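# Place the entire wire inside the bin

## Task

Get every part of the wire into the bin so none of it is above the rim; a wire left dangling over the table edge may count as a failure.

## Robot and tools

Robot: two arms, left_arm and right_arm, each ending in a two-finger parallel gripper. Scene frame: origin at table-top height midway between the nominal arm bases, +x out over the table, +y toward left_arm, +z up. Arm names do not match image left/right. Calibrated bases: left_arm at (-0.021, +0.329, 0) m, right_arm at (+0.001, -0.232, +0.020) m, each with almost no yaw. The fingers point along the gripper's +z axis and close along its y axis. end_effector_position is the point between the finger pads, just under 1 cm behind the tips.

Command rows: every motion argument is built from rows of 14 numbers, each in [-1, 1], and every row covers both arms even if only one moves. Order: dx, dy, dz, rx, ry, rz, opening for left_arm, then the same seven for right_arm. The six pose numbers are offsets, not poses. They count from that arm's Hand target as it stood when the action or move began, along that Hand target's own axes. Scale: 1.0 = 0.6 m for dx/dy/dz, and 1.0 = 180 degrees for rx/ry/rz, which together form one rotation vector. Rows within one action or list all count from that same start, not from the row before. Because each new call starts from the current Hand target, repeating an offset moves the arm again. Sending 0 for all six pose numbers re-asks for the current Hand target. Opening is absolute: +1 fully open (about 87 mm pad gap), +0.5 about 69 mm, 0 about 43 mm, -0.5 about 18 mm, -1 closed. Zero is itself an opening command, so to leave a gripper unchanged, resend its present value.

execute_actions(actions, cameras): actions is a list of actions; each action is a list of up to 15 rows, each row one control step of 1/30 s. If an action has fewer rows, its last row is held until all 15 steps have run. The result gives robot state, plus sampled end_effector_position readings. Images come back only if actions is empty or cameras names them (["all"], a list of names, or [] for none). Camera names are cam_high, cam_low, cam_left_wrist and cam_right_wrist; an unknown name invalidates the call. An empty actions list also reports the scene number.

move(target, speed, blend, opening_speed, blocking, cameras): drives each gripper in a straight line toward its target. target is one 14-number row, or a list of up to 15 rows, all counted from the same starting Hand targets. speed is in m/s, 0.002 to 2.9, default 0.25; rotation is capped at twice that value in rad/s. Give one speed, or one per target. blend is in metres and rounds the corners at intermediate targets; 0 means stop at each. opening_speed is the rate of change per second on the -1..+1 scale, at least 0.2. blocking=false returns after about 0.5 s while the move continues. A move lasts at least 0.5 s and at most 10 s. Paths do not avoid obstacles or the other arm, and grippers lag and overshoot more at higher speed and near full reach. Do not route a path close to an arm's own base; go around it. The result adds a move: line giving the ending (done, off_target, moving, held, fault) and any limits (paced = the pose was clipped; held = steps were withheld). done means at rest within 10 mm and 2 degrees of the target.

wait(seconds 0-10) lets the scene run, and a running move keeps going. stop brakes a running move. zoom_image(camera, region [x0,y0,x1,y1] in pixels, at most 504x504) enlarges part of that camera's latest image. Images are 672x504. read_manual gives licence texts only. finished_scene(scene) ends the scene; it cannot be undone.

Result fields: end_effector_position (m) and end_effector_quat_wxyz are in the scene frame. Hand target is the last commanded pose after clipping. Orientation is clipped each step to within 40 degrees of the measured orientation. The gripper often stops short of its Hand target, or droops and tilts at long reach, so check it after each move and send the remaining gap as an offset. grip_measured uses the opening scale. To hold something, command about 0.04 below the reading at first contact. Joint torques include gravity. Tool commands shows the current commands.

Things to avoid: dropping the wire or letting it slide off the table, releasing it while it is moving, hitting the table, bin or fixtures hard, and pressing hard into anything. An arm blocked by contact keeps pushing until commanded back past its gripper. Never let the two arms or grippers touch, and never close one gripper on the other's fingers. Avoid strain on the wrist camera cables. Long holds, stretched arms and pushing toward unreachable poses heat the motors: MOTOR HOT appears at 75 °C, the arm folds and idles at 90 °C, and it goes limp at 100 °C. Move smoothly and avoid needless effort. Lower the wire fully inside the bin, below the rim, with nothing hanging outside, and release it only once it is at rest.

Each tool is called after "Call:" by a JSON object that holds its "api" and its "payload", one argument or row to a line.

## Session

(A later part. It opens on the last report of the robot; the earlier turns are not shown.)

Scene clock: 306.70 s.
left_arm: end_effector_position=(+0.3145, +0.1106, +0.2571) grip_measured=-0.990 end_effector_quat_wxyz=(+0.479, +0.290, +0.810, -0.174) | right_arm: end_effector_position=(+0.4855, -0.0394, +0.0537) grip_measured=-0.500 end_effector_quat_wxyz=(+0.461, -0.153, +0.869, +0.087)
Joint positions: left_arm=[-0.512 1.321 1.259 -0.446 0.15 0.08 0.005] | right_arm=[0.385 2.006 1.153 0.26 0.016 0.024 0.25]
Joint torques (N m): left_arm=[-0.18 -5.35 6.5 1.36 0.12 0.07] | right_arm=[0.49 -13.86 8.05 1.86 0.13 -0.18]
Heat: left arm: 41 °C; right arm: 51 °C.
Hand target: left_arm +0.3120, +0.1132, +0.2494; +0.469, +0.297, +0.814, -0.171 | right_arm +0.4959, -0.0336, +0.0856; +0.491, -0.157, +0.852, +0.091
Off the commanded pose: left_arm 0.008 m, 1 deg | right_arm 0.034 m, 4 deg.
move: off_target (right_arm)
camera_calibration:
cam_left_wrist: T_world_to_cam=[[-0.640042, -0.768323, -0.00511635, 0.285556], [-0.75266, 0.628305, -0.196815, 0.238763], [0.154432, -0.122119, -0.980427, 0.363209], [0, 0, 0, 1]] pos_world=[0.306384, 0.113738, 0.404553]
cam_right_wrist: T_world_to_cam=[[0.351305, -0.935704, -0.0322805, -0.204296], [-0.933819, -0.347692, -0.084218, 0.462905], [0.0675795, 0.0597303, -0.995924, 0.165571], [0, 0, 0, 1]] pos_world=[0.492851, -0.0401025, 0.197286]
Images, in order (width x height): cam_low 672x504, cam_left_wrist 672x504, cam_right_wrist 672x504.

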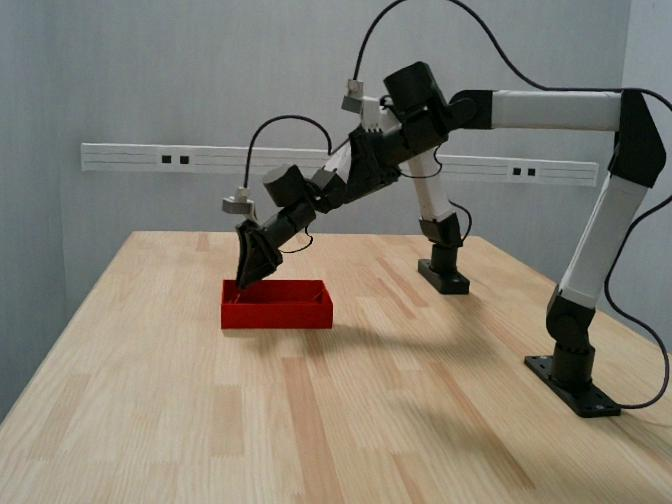

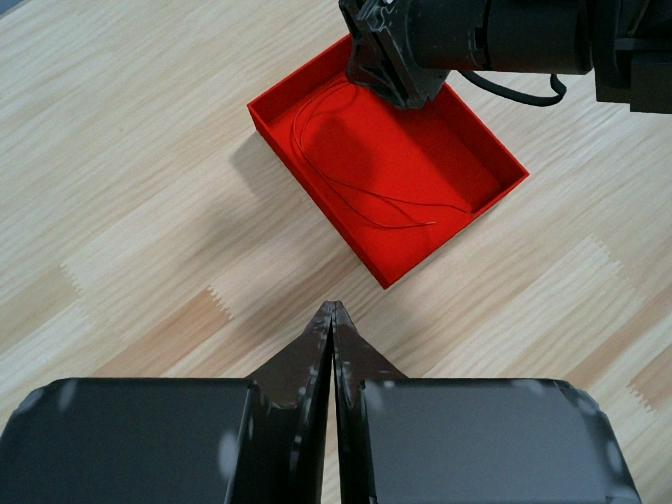

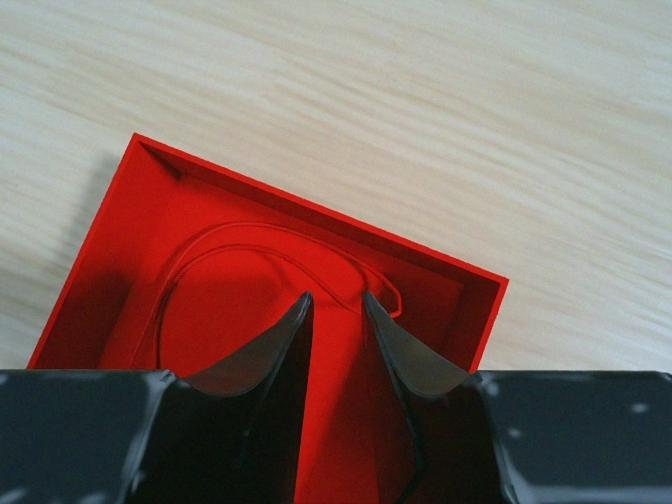

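Call:
{"api": "move", "payload": {
  "target": [
    [0,0,0,0,0,0,-1,-0.043,0,-0.025,0,0,0,-0.5],
    [0,0,0,0,0,0,-1,0.0963,0.126,-0.214,-0.0235,0.2886,-0.0268,-0.4]
  ],
  "speed": 0.25,
  "blend": [0.02,0],
  "cameras": ["cam_right_wrist","cam_low","cam_left_wrist"]
}}

Call:
{"api": "zoom_image", "payload": {
  "camera": "cam_right_wrist",
  "region": [100, 0, 600, 400]
}}

Call:
{"api": "zoom_image", "payload": {
  "camera": "cam_low",
  "region": [200, 230, 340, 340]
}}

Scene clock: 326.30 s.
left_arm: end_effector_position=(+0.3145, +0.1106, +0.2571) grip_measured=-0.990 end_effector_quat_wxyz=(+0.479, +0.290, +0.810, -0.174) | right_arm: end_effector_position=(+0.3352, -0.0191, +0.0966) grip_measured=-0.400 end_effector_quat_wxyz=(+0.064, -0.239, +0.969, +0.016)
Joint positions: left_arm=[-0.512 1.321 1.259 -0.446 0.15 0.08 0.005] | right_arm=[0.566 2.097 1.809 -1.151 0.011 0.078 0.3]
Joint torques (N m): left_arm=[-0.17 -5.34 6.5 1.36 0.12 0.06] | right_arm=[0.23 -9.5 8.18 0.58 0.01 0.04]
Heat: left arm: 41 °C; right arm: 57 °C.
Hand target: left_arm +0.3120, +0.1132, +0.2494; +0.469, +0.297, +0.814, -0.171 | right_arm +0.3380, -0.0131, +0.0998; +0.066, -0.233, +0.970, +0.024
Off the commanded pose: left_arm 0.008 m, 1 deg | right_arm 0.007 m, 1 deg.
move: done; blend cut to 0.015 m at target 1
camera_calibration:
cam_left_wrist: T_world_to_cam=[[-0.640042, -0.768323, -0.00511635, 0.285556], [-0.75266, 0.628305, -0.196815, 0.238763], [0.154432, -0.122119, -0.980427, 0.363209], [0, 0, 0, 1]] pos_world=[0.306384, 0.113738, 0.404553]
cam_right_wrist: T_world_to_cam=[[0.453393, -0.89114, -0.0174428, -0.165949], [-0.639082, -0.338668, 0.690563, 0.159684], [-0.621296, -0.301949, -0.723061, 0.414891], [0, 0, 0, 1]] pos_world=[0.435062, 0.0314721, 0.186825]
Images, in order (width x height): cam_low 672x504, cam_left_wrist 672x504, cam_right_wrist 672x504.

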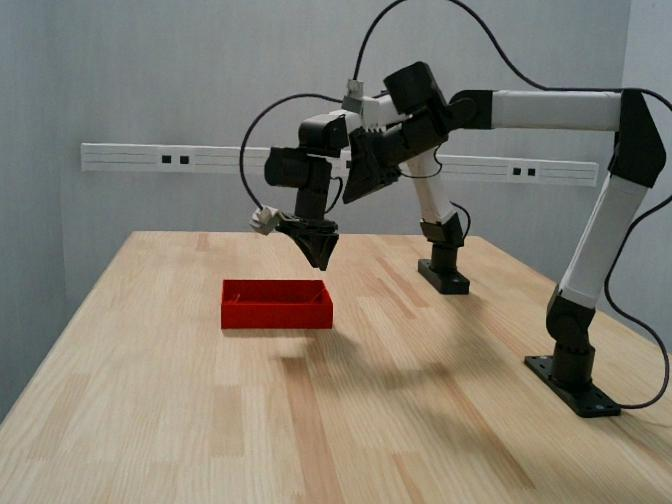

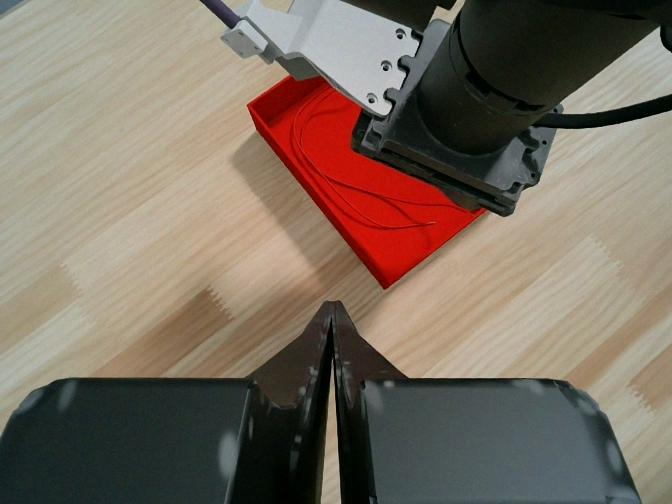

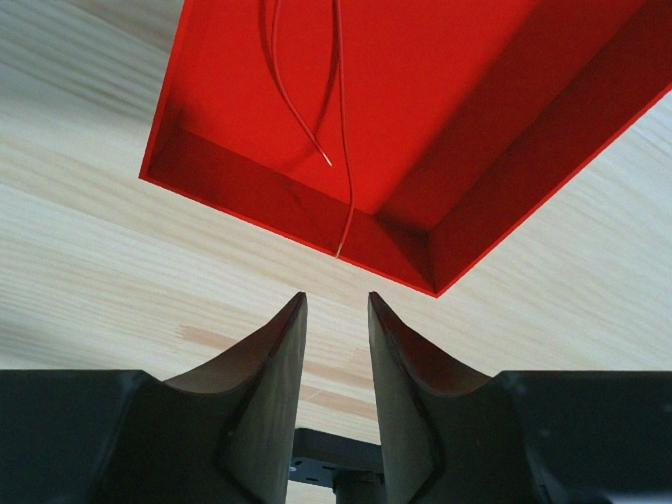

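Scaled by 1.008 from the camera's 672x504 image, which has a finer 960x720 frame.

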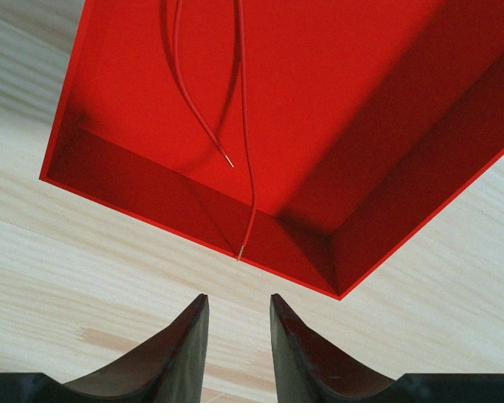

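Scaled by 3.600 from the camera's 672x504 image, which has a finer 960x720 frame.

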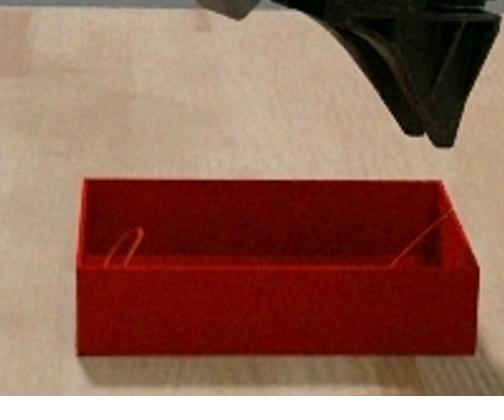

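Call:
{"api": "move", "payload": {
  "target": [
    [0,0,0,0,0,0,-1,0.0048,-0.0113,0.1355,0,0,0,-0.4],
    [0,0,0,0,0,0,-1,0.0048,-0.0113,0.1355,0,0,0,-1]
  ],
  "speed": 0.09,
  "opening_speed": 0.8,
  "cameras": ["cam_right_wrist","cam_low"]
}}

Call:
{"api": "zoom_image", "payload": {
  "camera": "cam_right_wrist",
  "region": [200, 130, 460, 400]
}}

Scene clock: 332.60 s.
left_arm: end_effector_position=(+0.3145, +0.1106, +0.2571) grip_measured=-0.990 end_effector_quat_wxyz=(+0.479, +0.290, +0.810, -0.174) | right_arm: end_effector_position=(+0.3457, -0.0155, +0.0234) grip_measured=-0.967 end_effector_quat_wxyz=(+0.064, -0.236, +0.970, +0.017)
Joint positions: left_arm=[-0.512 1.321 1.259 -0.446 0.15 0.08 0.005] | right_arm=[0.559 2.191 1.66 -0.908 0.008 0.078 0.016]
Joint torques (N m): left_arm=[-0.18 -5.33 6.49 1.36 0.12 0.07] | right_arm=[-0.64 -10.25 4.75 0.84 -0.03 -0.08]
Heat: left arm: 41 °C; right arm: 55 °C.
Hand target: left_arm +0.3120, +0.1132, +0.2494; +0.469, +0.297, +0.814, -0.171 | right_arm +0.3482, -0.0142, +0.0188; +0.066, -0.233, +0.970, +0.024
Off the commanded pose: left_arm 0.008 m, 1 deg | right_arm 0.005 m, 1 deg.
move: done
camera_calibration:
cam_right_wrist: T_world_to_cam=[[0.447143, -0.894242, -0.0198371, -0.16662], [-0.641536, -0.33608, 0.689552, 0.219003], [-0.623294, -0.295602, -0.723964, 0.37038], [0, 0, 0, 1]] pos_world=[0.445857, 0.0340889, 0.113823]
Images, in order (width x height): cam_low 672x504, cam_right_wrist 672x504.

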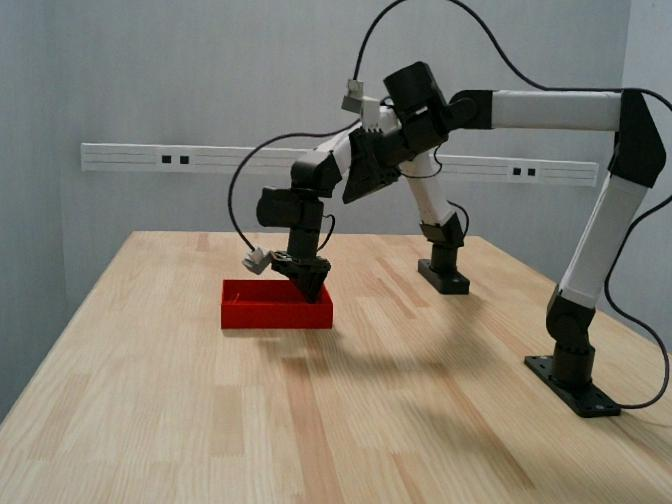

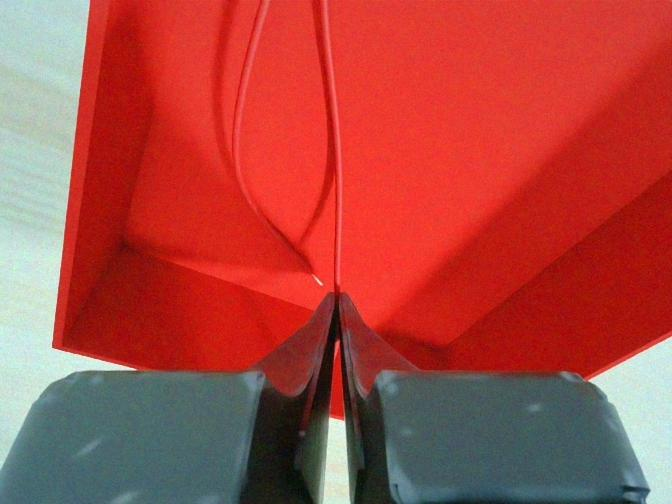

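Scaled by 1.867 from the camera's 672x504 image, which has a finer 960x720 frame.

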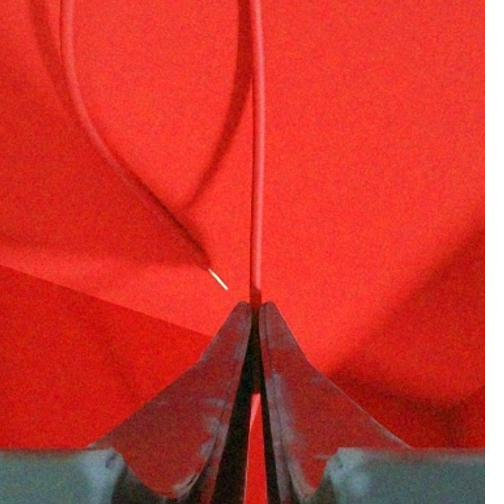

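Call:
{"api": "move", "payload": {
  "target": [0,0,0,0,0,0,-1,-0.0908,-0.0195,0.0225,0,-0.12,0,-1],
  "speed": 0.09,
  "cameras": ["cam_right_wrist","cam_low","cam_left_wrist"]
}}

Call:
{"api": "zoom_image", "payload": {
  "camera": "cam_low",
  "region": [200, 230, 340, 340]
}}

Call:
{"api": "zoom_image", "payload": {
  "camera": "cam_left_wrist",
  "region": [220, 0, 560, 320]
}}

Scene clock: 340.57 s.
left_arm: end_effector_position=(+0.3145, +0.1106, +0.2571) grip_measured=-0.990 end_effector_quat_wxyz=(+0.479, +0.290, +0.810, -0.174) | right_arm: end_effector_position=(+0.3967, +0.0025, +0.0107) grip_measured=-0.967 end_effector_quat_wxyz=(+0.231, -0.223, +0.945, +0.067)
Joint positions: left_arm=[-0.512 1.321 1.259 -0.446 0.15 0.08 0.005] | right_arm=[0.535 2.101 1.408 -0.393 0.008 0.066 0.016]
Joint torques (N m): left_arm=[-0.18 -5.34 6.49 1.36 0.12 0.07] | right_arm=[-0.8 -11.49 4.31 1.6 0.16 -0.22]
Heat: left arm: 41 °C; right arm: 55 °C.
Hand target: left_arm +0.3120, +0.1132, +0.2494; +0.469, +0.297, +0.814, -0.171 | right_arm +0.4033, +0.0009, +0.0130; +0.247, -0.225, +0.940, +0.067
Off the commanded pose: left_arm 0.008 m, 1 deg | right_arm 0.007 m, 2 deg.
move: done
camera_calibration:
cam_left_wrist: T_world_to_cam=[[-0.640042, -0.768323, -0.00511635, 0.285556], [-0.75266, 0.628305, -0.196815, 0.238763], [0.154432, -0.122119, -0.980427, 0.363209], [0, 0, 0, 1]] pos_world=[0.306384, 0.113738, 0.404553]
cam_right_wrist: T_world_to_cam=[[0.446098, -0.893874, -0.0445702, -0.172881], [-0.812921, -0.425523, 0.397605, 0.337936], [-0.374374, -0.141138, -0.916474, 0.301224], [0, 0, 0, 1]] pos_world=[0.464608, 0.0317797, 0.133994]
Images, in order (width x height): cam_low 672x504, cam_left_wrist 672x504, cam_right_wrist 672x504.

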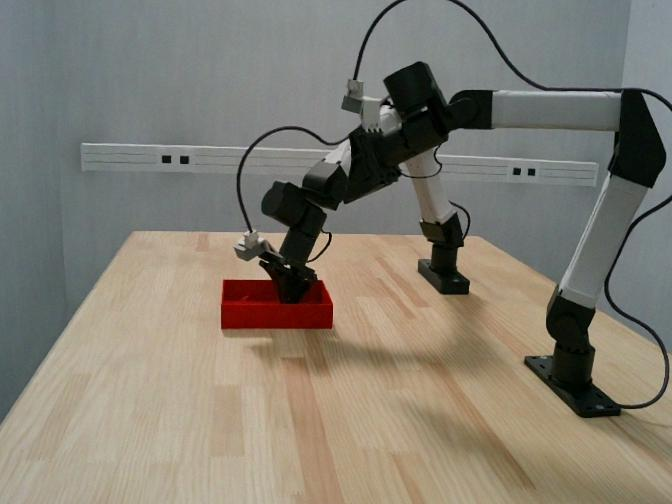

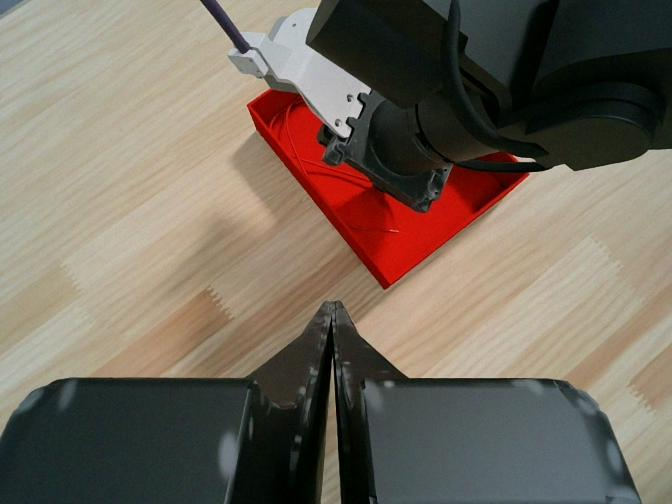

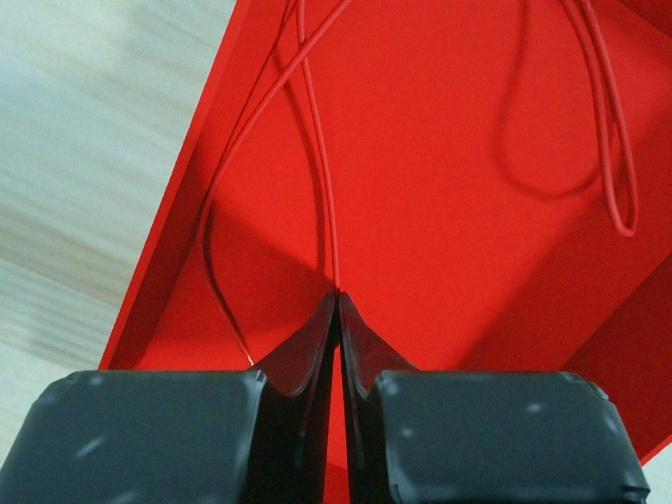

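Scaled by 3.600 from the camera's 672x504 image, which has a finer 960x720 frame.

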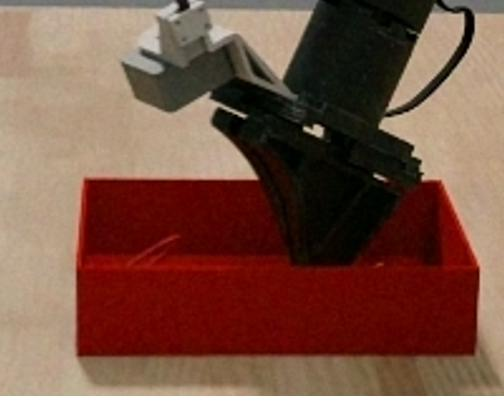

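Scaled by 1.482 from the camera's 672x504 image, which has a finer 960x720 frame.

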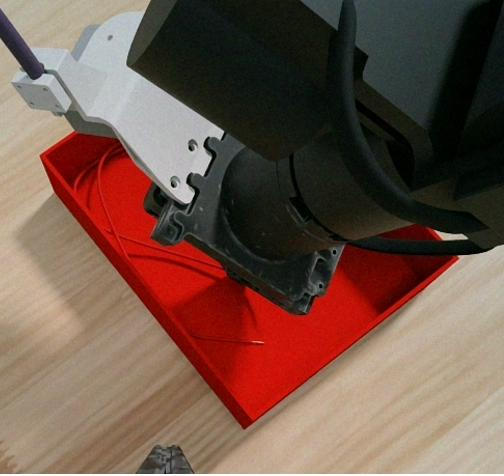

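Call:
{"api": "move", "payload": {
  "target": [
    [0,0,0,0,0,0,-1,0,0,0,0,0,0,-0.4],
    [0,0,0,0,0,0,-1,-0.082,0.0025,-0.145,0,0,0,-0.4]
  ],
  "speed": 0.08,
  "opening_speed": 0.6,
  "cameras": ["all"]
}}

Call:
{"api": "zoom_image", "payload": {
  "camera": "cam_low",
  "region": [200, 230, 340, 340]
}}

Call:
{"api": "zoom_image", "payload": {
  "camera": "cam_left_wrist",
  "region": [220, 0, 560, 320]
}}

Call:
{"api": "zoom_image", "payload": {
  "camera": "cam_high",
  "region": [230, 230, 350, 330]
}}

Scene clock: 354.23 s.
left_arm: end_effector_position=(+0.3145, +0.1106, +0.2571) grip_measured=-0.990 end_effector_quat_wxyz=(+0.479, +0.290, +0.810, -0.174) | right_arm: end_effector_position=(+0.3928, +0.0002, +0.0851) grip_measured=-0.400 end_effector_quat_wxyz=(+0.215, -0.224, +0.949, +0.062)
Joint positions: left_arm=[-0.512 1.321 1.259 -0.446 0.15 0.08 0.005] | right_arm=[0.535 2.023 1.611 -0.708 0.008 0.065 0.3]
Joint torques (N m): left_arm=[-0.18 -5.34 6.5 1.36 0.12 0.06] | right_arm=[-0.64 -14.38 8.5 1.16 0.18 -0.18]
Heat: left arm: 41 °C; right arm: 56 °C.
Hand target: left_arm +0.3120, +0.1132, +0.2494; +0.469, +0.297, +0.814, -0.171 | right_arm +0.4030, +0.0008, +0.1129; +0.247, -0.225, +0.940, +0.067
Off the commanded pose: left_arm 0.008 m, 1 deg | right_arm 0.030 m, 4 deg.
move: off_target (right_arm)
camera_calibration:
cam_left_wrist: T_world_to_cam=[[-0.640042, -0.768323, -0.00511635, 0.285556], [-0.75266, 0.628305, -0.196815, 0.238763], [0.154432, -0.122119, -0.980427, 0.363209], [0, 0, 0, 1]] pos_world=[0.306384, 0.113738, 0.404553]
cam_right_wrist: T_world_to_cam=[[0.445458, -0.894324, -0.0418538, -0.169888], [-0.800622, -0.418838, 0.428462, 0.296752], [-0.400714, -0.157353, -0.90259, 0.376808], [0, 0, 0, 1]] pos_world=[0.464256, 0.0316474, 0.205846]

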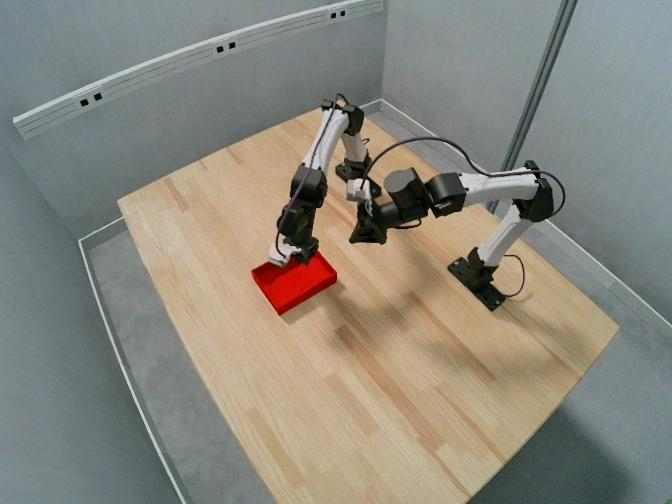

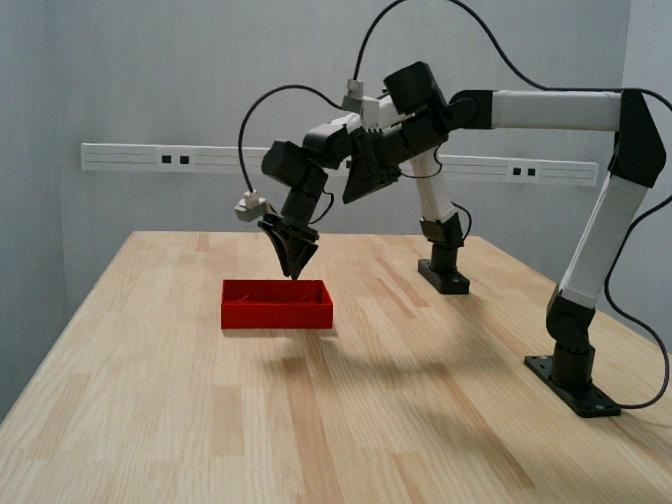

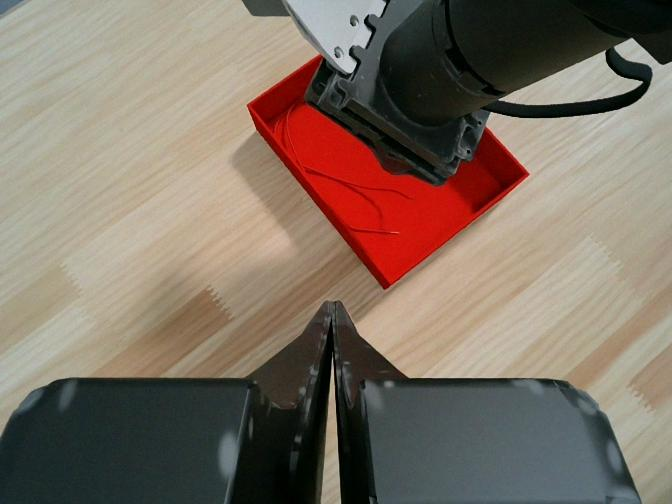

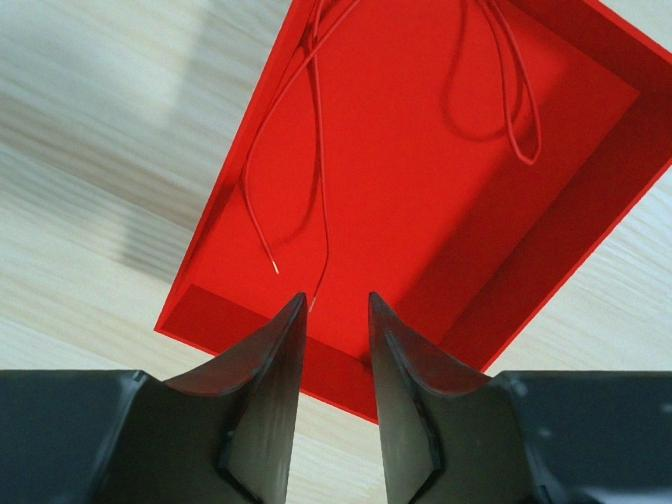

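Scaled by 3.600 from the camera's 672x504 image, which has a finer 960x720 frame.

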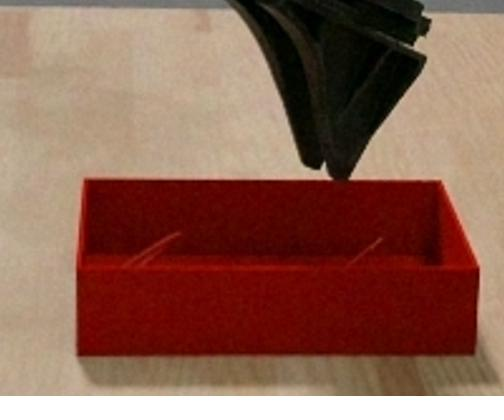

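Scaled by 1.482 from the camera's 672x504 image, which has a finer 960x720 frame.

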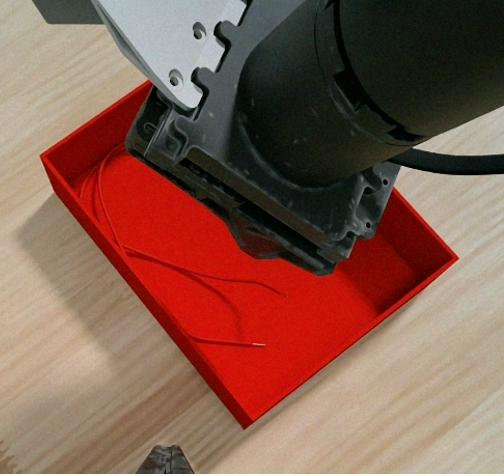

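Scaled by 4.200 from the camera's 672x504 image, which has a finer 960x720 frame.

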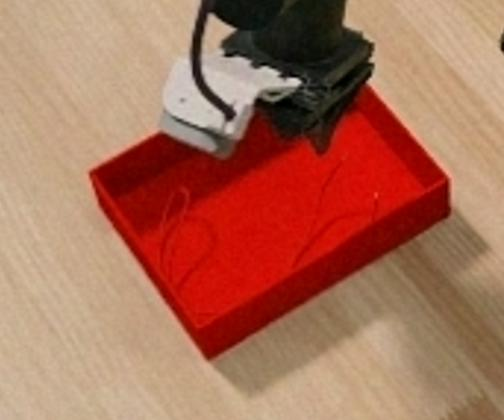

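Call:
{"api": "move", "payload": {
  "target": [
    [0,0,0,0,0,0,-1,0.094,0.0103,0.144,0,0,0,-0.4],
    [0,0,0,0,0,0,-1,0.094,0.0103,0.144,0,0,0,-1]
  ],
  "speed": 0.1,
  "opening_speed": 0.8,
  "cameras": ["cam_right_wrist","cam_low"]
}}

Call:
{"api": "zoom_image", "payload": {
  "camera": "cam_low",
  "region": [200, 230, 340, 340]
}}

Scene clock: 382.90 s.
left_arm: end_effector_position=(+0.3145, +0.1106, +0.2571) grip_measured=-0.990 end_effector_quat_wxyz=(+0.479, +0.290, +0.810, -0.174) | right_arm: end_effector_position=(+0.3915, +0.0024, +0.0136) grip_measured=-0.966 end_effector_quat_wxyz=(+0.240, -0.226, +0.942, +0.069)
Joint positions: left_arm=[-0.512 1.321 1.259 -0.446 0.15 0.08 0.005] | right_arm=[0.542 2.067 1.361 -0.36 0.011 0.065 0.017]
Joint torques (N m): left_arm=[-0.18 -5.34 6.5 1.36 0.12 0.06] | right_arm=[0.65 -9.52 5.03 1.56 0.2 -0.01]
Heat: left arm: 41 °C; right arm: 62 °C.
Hand target: left_arm +0.3120, +0.1132, +0.2494; +0.469, +0.297, +0.814, -0.171 | right_arm +0.3939, +0.0049, +0.0102; +0.247, -0.225, +0.940, +0.067
Off the commanded pose: left_arm 0.008 m, 1 deg | right_arm 0.005 m, 1 deg.
move: done
camera_calibration:
cam_right_wrist: T_world_to_cam=[[0.452369, -0.8908, -0.0428662, -0.173002], [-0.817409, -0.433363, 0.379524, 0.33455], [-0.356657, -0.136646, -0.924188, 0.295015], [0, 0, 0, 1]] pos_world=[0.456944, 0.031184, 0.138264]
Images, in order (width x height): cam_low 672x504, cam_right_wrist 672x504.

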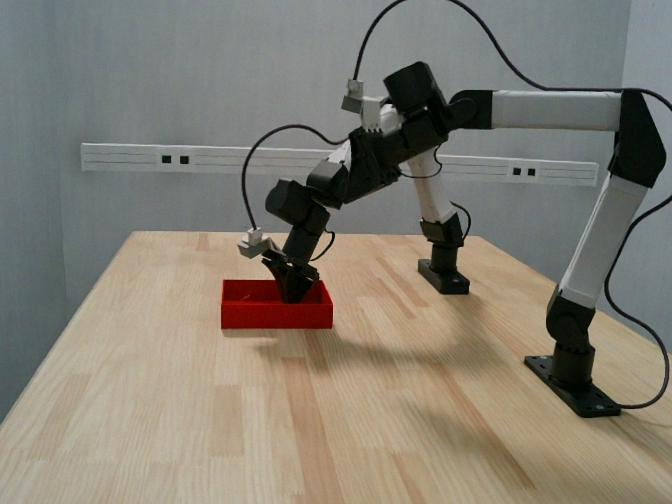

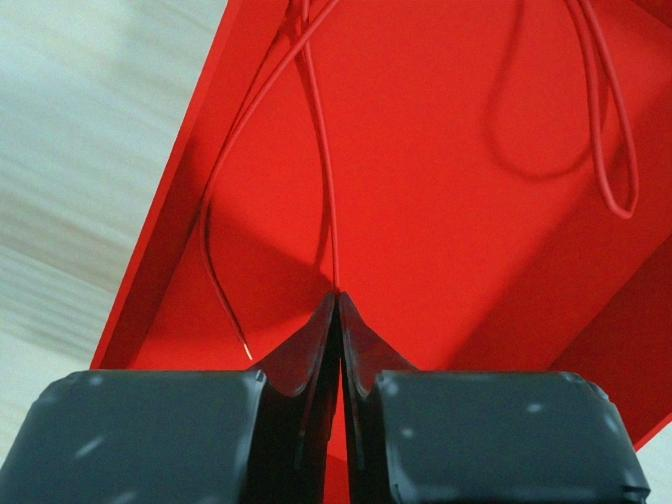

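Scaled by 3.600 from the camera's 672x504 image, which has a finer 960x720 frame.

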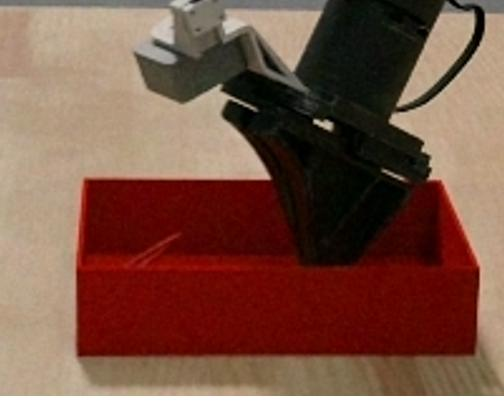

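Call:
{"api": "move", "payload": {
  "target": [
    [0,0,0,0,0,0,-1,0,0,0,0,-0.19,0,-1],
    [0,0,0,0,0,0,-1,0,0,0,0,-0.19,0,-0.4]
  ],
  "speed": 0.15,
  "opening_speed": 0.6,
  "cameras": ["cam_right_wrist","cam_left_wrist","cam_low"]
}}

Call:
{"api": "zoom_image", "payload": {
  "camera": "cam_low",
  "region": [200, 230, 340, 340]
}}

Scene clock: 389.60 s.
left_arm: end_effector_position=(+0.3145, +0.1106, +0.2571) grip_measured=-0.990 end_effector_quat_wxyz=(+0.479, +0.290, +0.810, -0.174) | right_arm: end_effector_position=(+0.3982, +0.0065, +0.0180) grip_measured=-0.400 end_effector_quat_wxyz=(+0.518, -0.189, +0.823, +0.136)
Joint positions: left_arm=[-0.512 1.321 1.259 -0.446 0.15 0.08 0.005] | right_arm=[0.564 1.971 0.714 0.816 0.07 0.065 0.3]
Joint torques (N m): left_arm=[-0.18 -5.34 6.49 1.36 0.12 0.07] | right_arm=[0.66 -7.06 3.3 2.01 0.18 -0.22]
Heat: left arm: 41 °C; right arm: 59 °C.
Hand target: left_arm +0.3120, +0.1132, +0.2494; +0.469, +0.297, +0.814, -0.171 | right_arm +0.3938, +0.0048, +0.0101; +0.513, -0.195, +0.826, +0.130
Off the commanded pose: left_arm 0.008 m, 1 deg | right_arm 0.009 m, 1 deg.
move: done; target 2's new opening was sent with right_arm's hand 0.011 m and 1 deg from that target
camera_calibration:
cam_left_wrist: T_world_to_cam=[[-0.640042, -0.768323, -0.00511635, 0.285556], [-0.75266, 0.628305, -0.196815, 0.238763], [0.154432, -0.122119, -0.980427, 0.363209], [0, 0, 0, 1]] pos_world=[0.306384, 0.113738, 0.404553]
cam_right_wrist: T_world_to_cam=[[0.458752, -0.887167, -0.0498168, -0.174661], [-0.868825, -0.436104, -0.234429, 0.371682], [0.186252, 0.150827, -0.970856, 0.0848876], [0, 0, 0, 1]] pos_world=[0.387242, -0.0056651, 0.160845]
Images, in order (width x height): cam_low 672x504, cam_left_wrist 672x504, cam_right_wrist 672x504.

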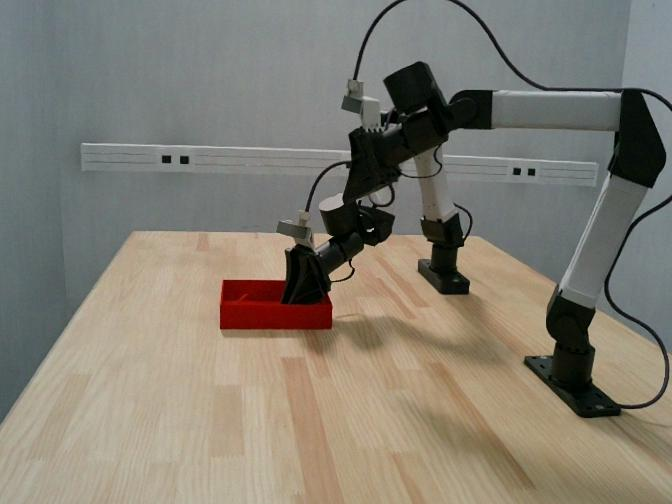

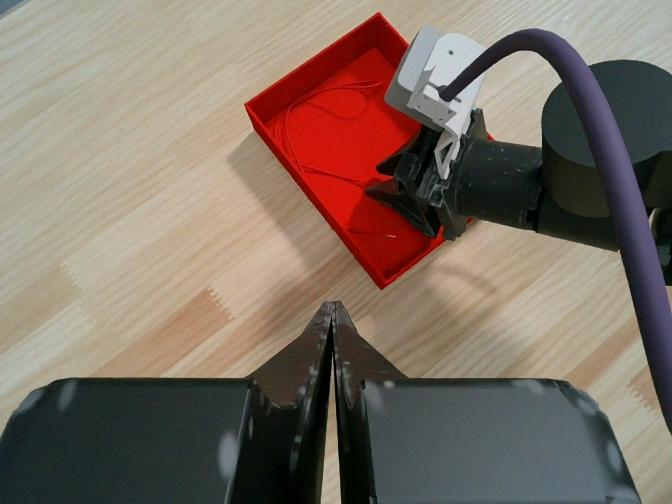

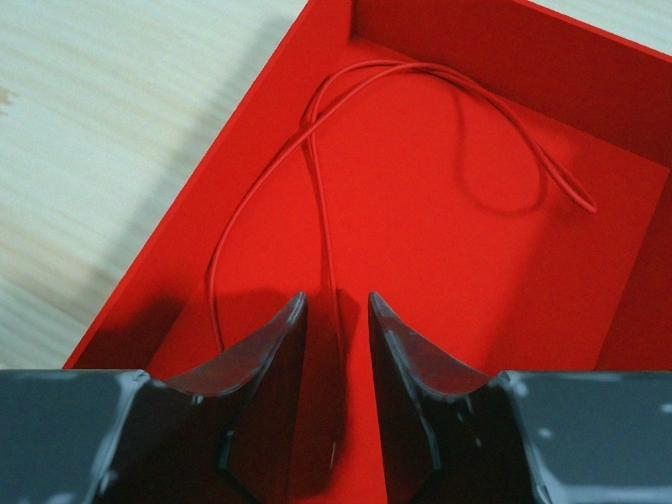

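Scaled by 3.600 from the camera's 672x504 image, which has a finer 960x720 frame.

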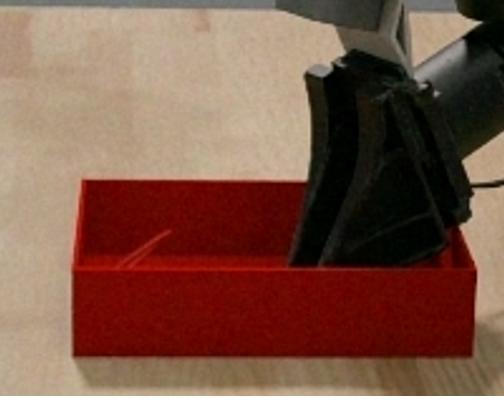

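Call:
{"api": "move", "payload": {
  "target": [0,0,0,0,0,0,-1,-0.21,0.0034,-0.103,0,0,0,-0.4],
  "speed": 0.12,
  "cameras": ["all"]
}}

Call:
{"api": "zoom_image", "payload": {
  "camera": "cam_low",
  "region": [200, 230, 340, 340]
}}

Call:
{"api": "zoom_image", "payload": {
  "camera": "cam_high",
  "region": [230, 230, 350, 330]
}}

Scene clock: 394.00 s.
left_arm: end_effector_position=(+0.3145, +0.1106, +0.2571) grip_measured=-0.990 end_effector_quat_wxyz=(+0.479, +0.290, +0.810, -0.174) | right_arm: end_effector_position=(+0.3879, +0.0000, +0.1267) grip_measured=-0.400 end_effector_quat_wxyz=(+0.489, -0.194, +0.841, +0.126)
Joint positions: left_arm=[-0.512 1.321 1.259 -0.446 0.15 0.08 0.005] | right_arm=[0.564 1.602 0.901 0.187 0.07 0.065 0.3]
Joint torques (N m): left_arm=[-0.17 -5.34 6.5 1.36 0.12 0.06] | right_arm=[0.64 -9.48 8.42 1.89 0.21 -0.16]
Heat: left arm: 41 °C; right arm: 57 °C.
Hand target: left_arm +0.3120, +0.1132, +0.2494; +0.469, +0.297, +0.814, -0.171 | right_arm +0.3939, +0.0049, +0.1504; +0.513, -0.195, +0.826, +0.130
Off the commanded pose: left_arm 0.008 m, 1 deg | right_arm 0.025 m, 3 deg.
move: off_target (right_arm)
camera_calibration:
cam_left_wrist: T_world_to_cam=[[-0.640042, -0.768323, -0.00511635, 0.285556], [-0.75266, 0.628305, -0.196815, 0.238763], [0.154432, -0.122119, -0.980427, 0.363209], [0, 0, 0, 1]] pos_world=[0.306384, 0.113738, 0.404553]
cam_right_wrist: T_world_to_cam=[[0.455971, -0.888917, -0.0437901, -0.169987], [-0.880926, -0.443772, -0.164425, 0.38114], [0.126727, 0.113549, -0.985417, 0.218317], [0, 0, 0, 1]] pos_world=[0.385599, -0.00675465, 0.270358]

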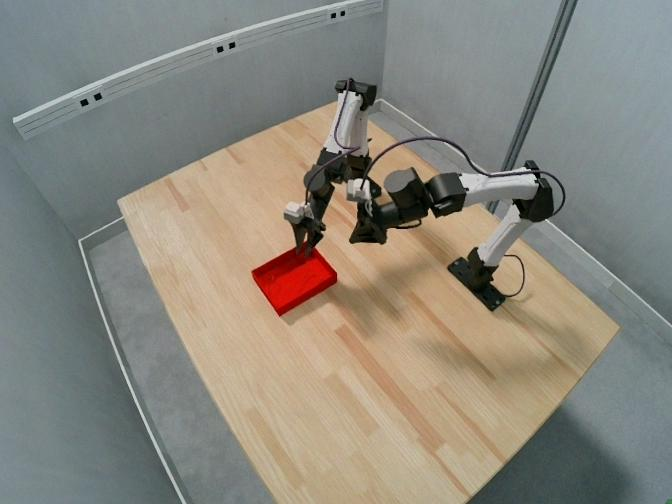

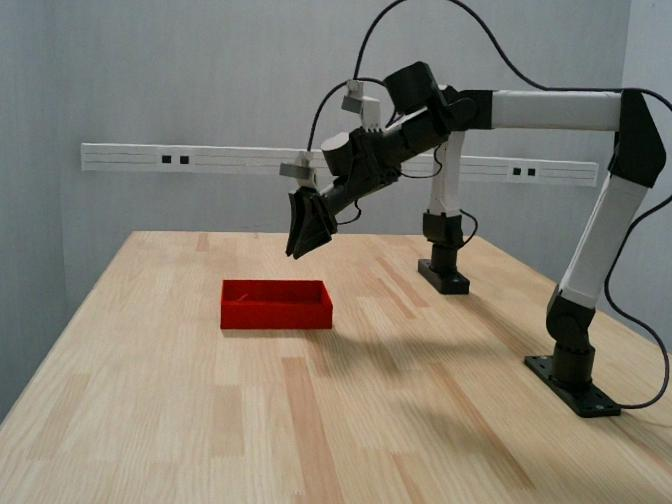

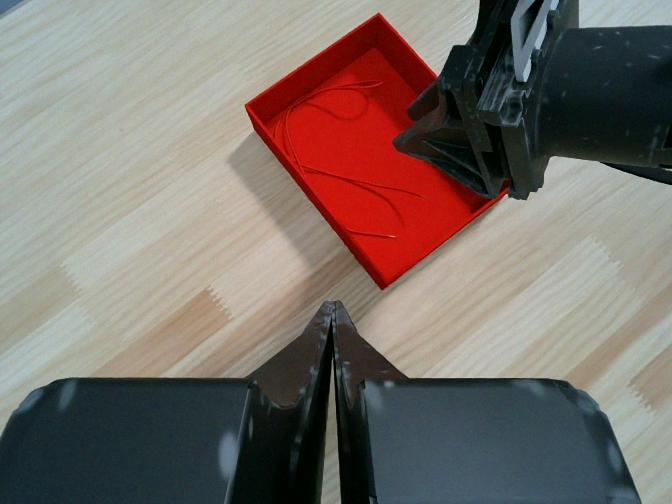

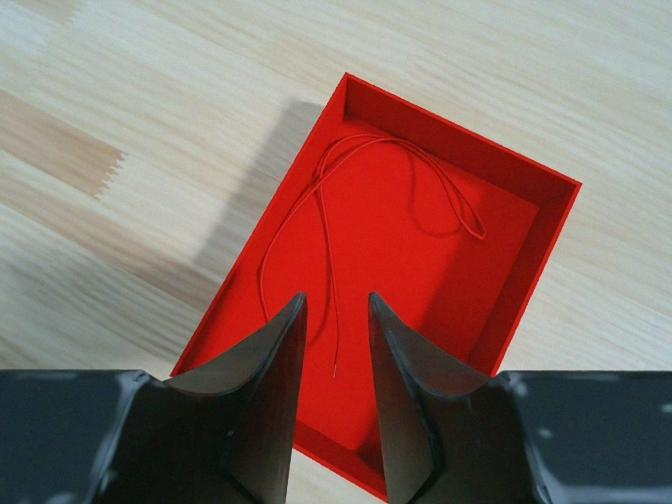

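Scaled by 3.600 from the camera's 672x504 image, which has a finer 960x720 frame.

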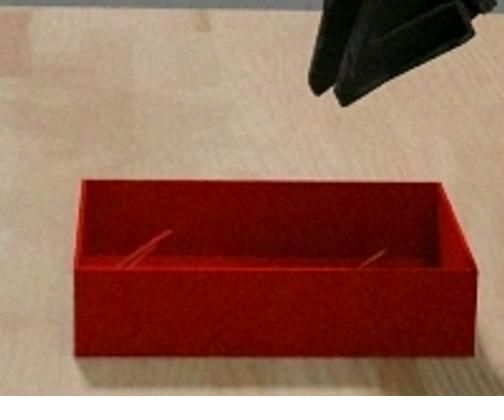

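Scaled by 4.200 from the camera's 672x504 image, which has a finer 960x720 frame.

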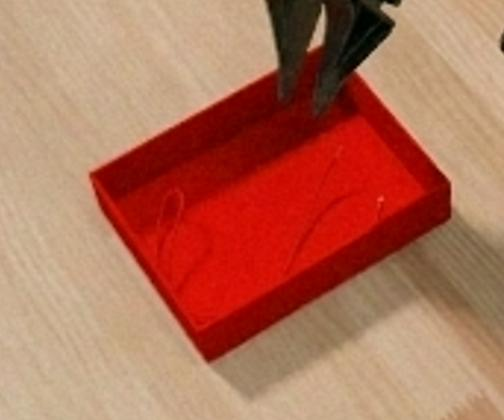

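Call:
{"api": "finished_scene", "payload": {
  "scene": 2
}}

The scene is finished: the task was done.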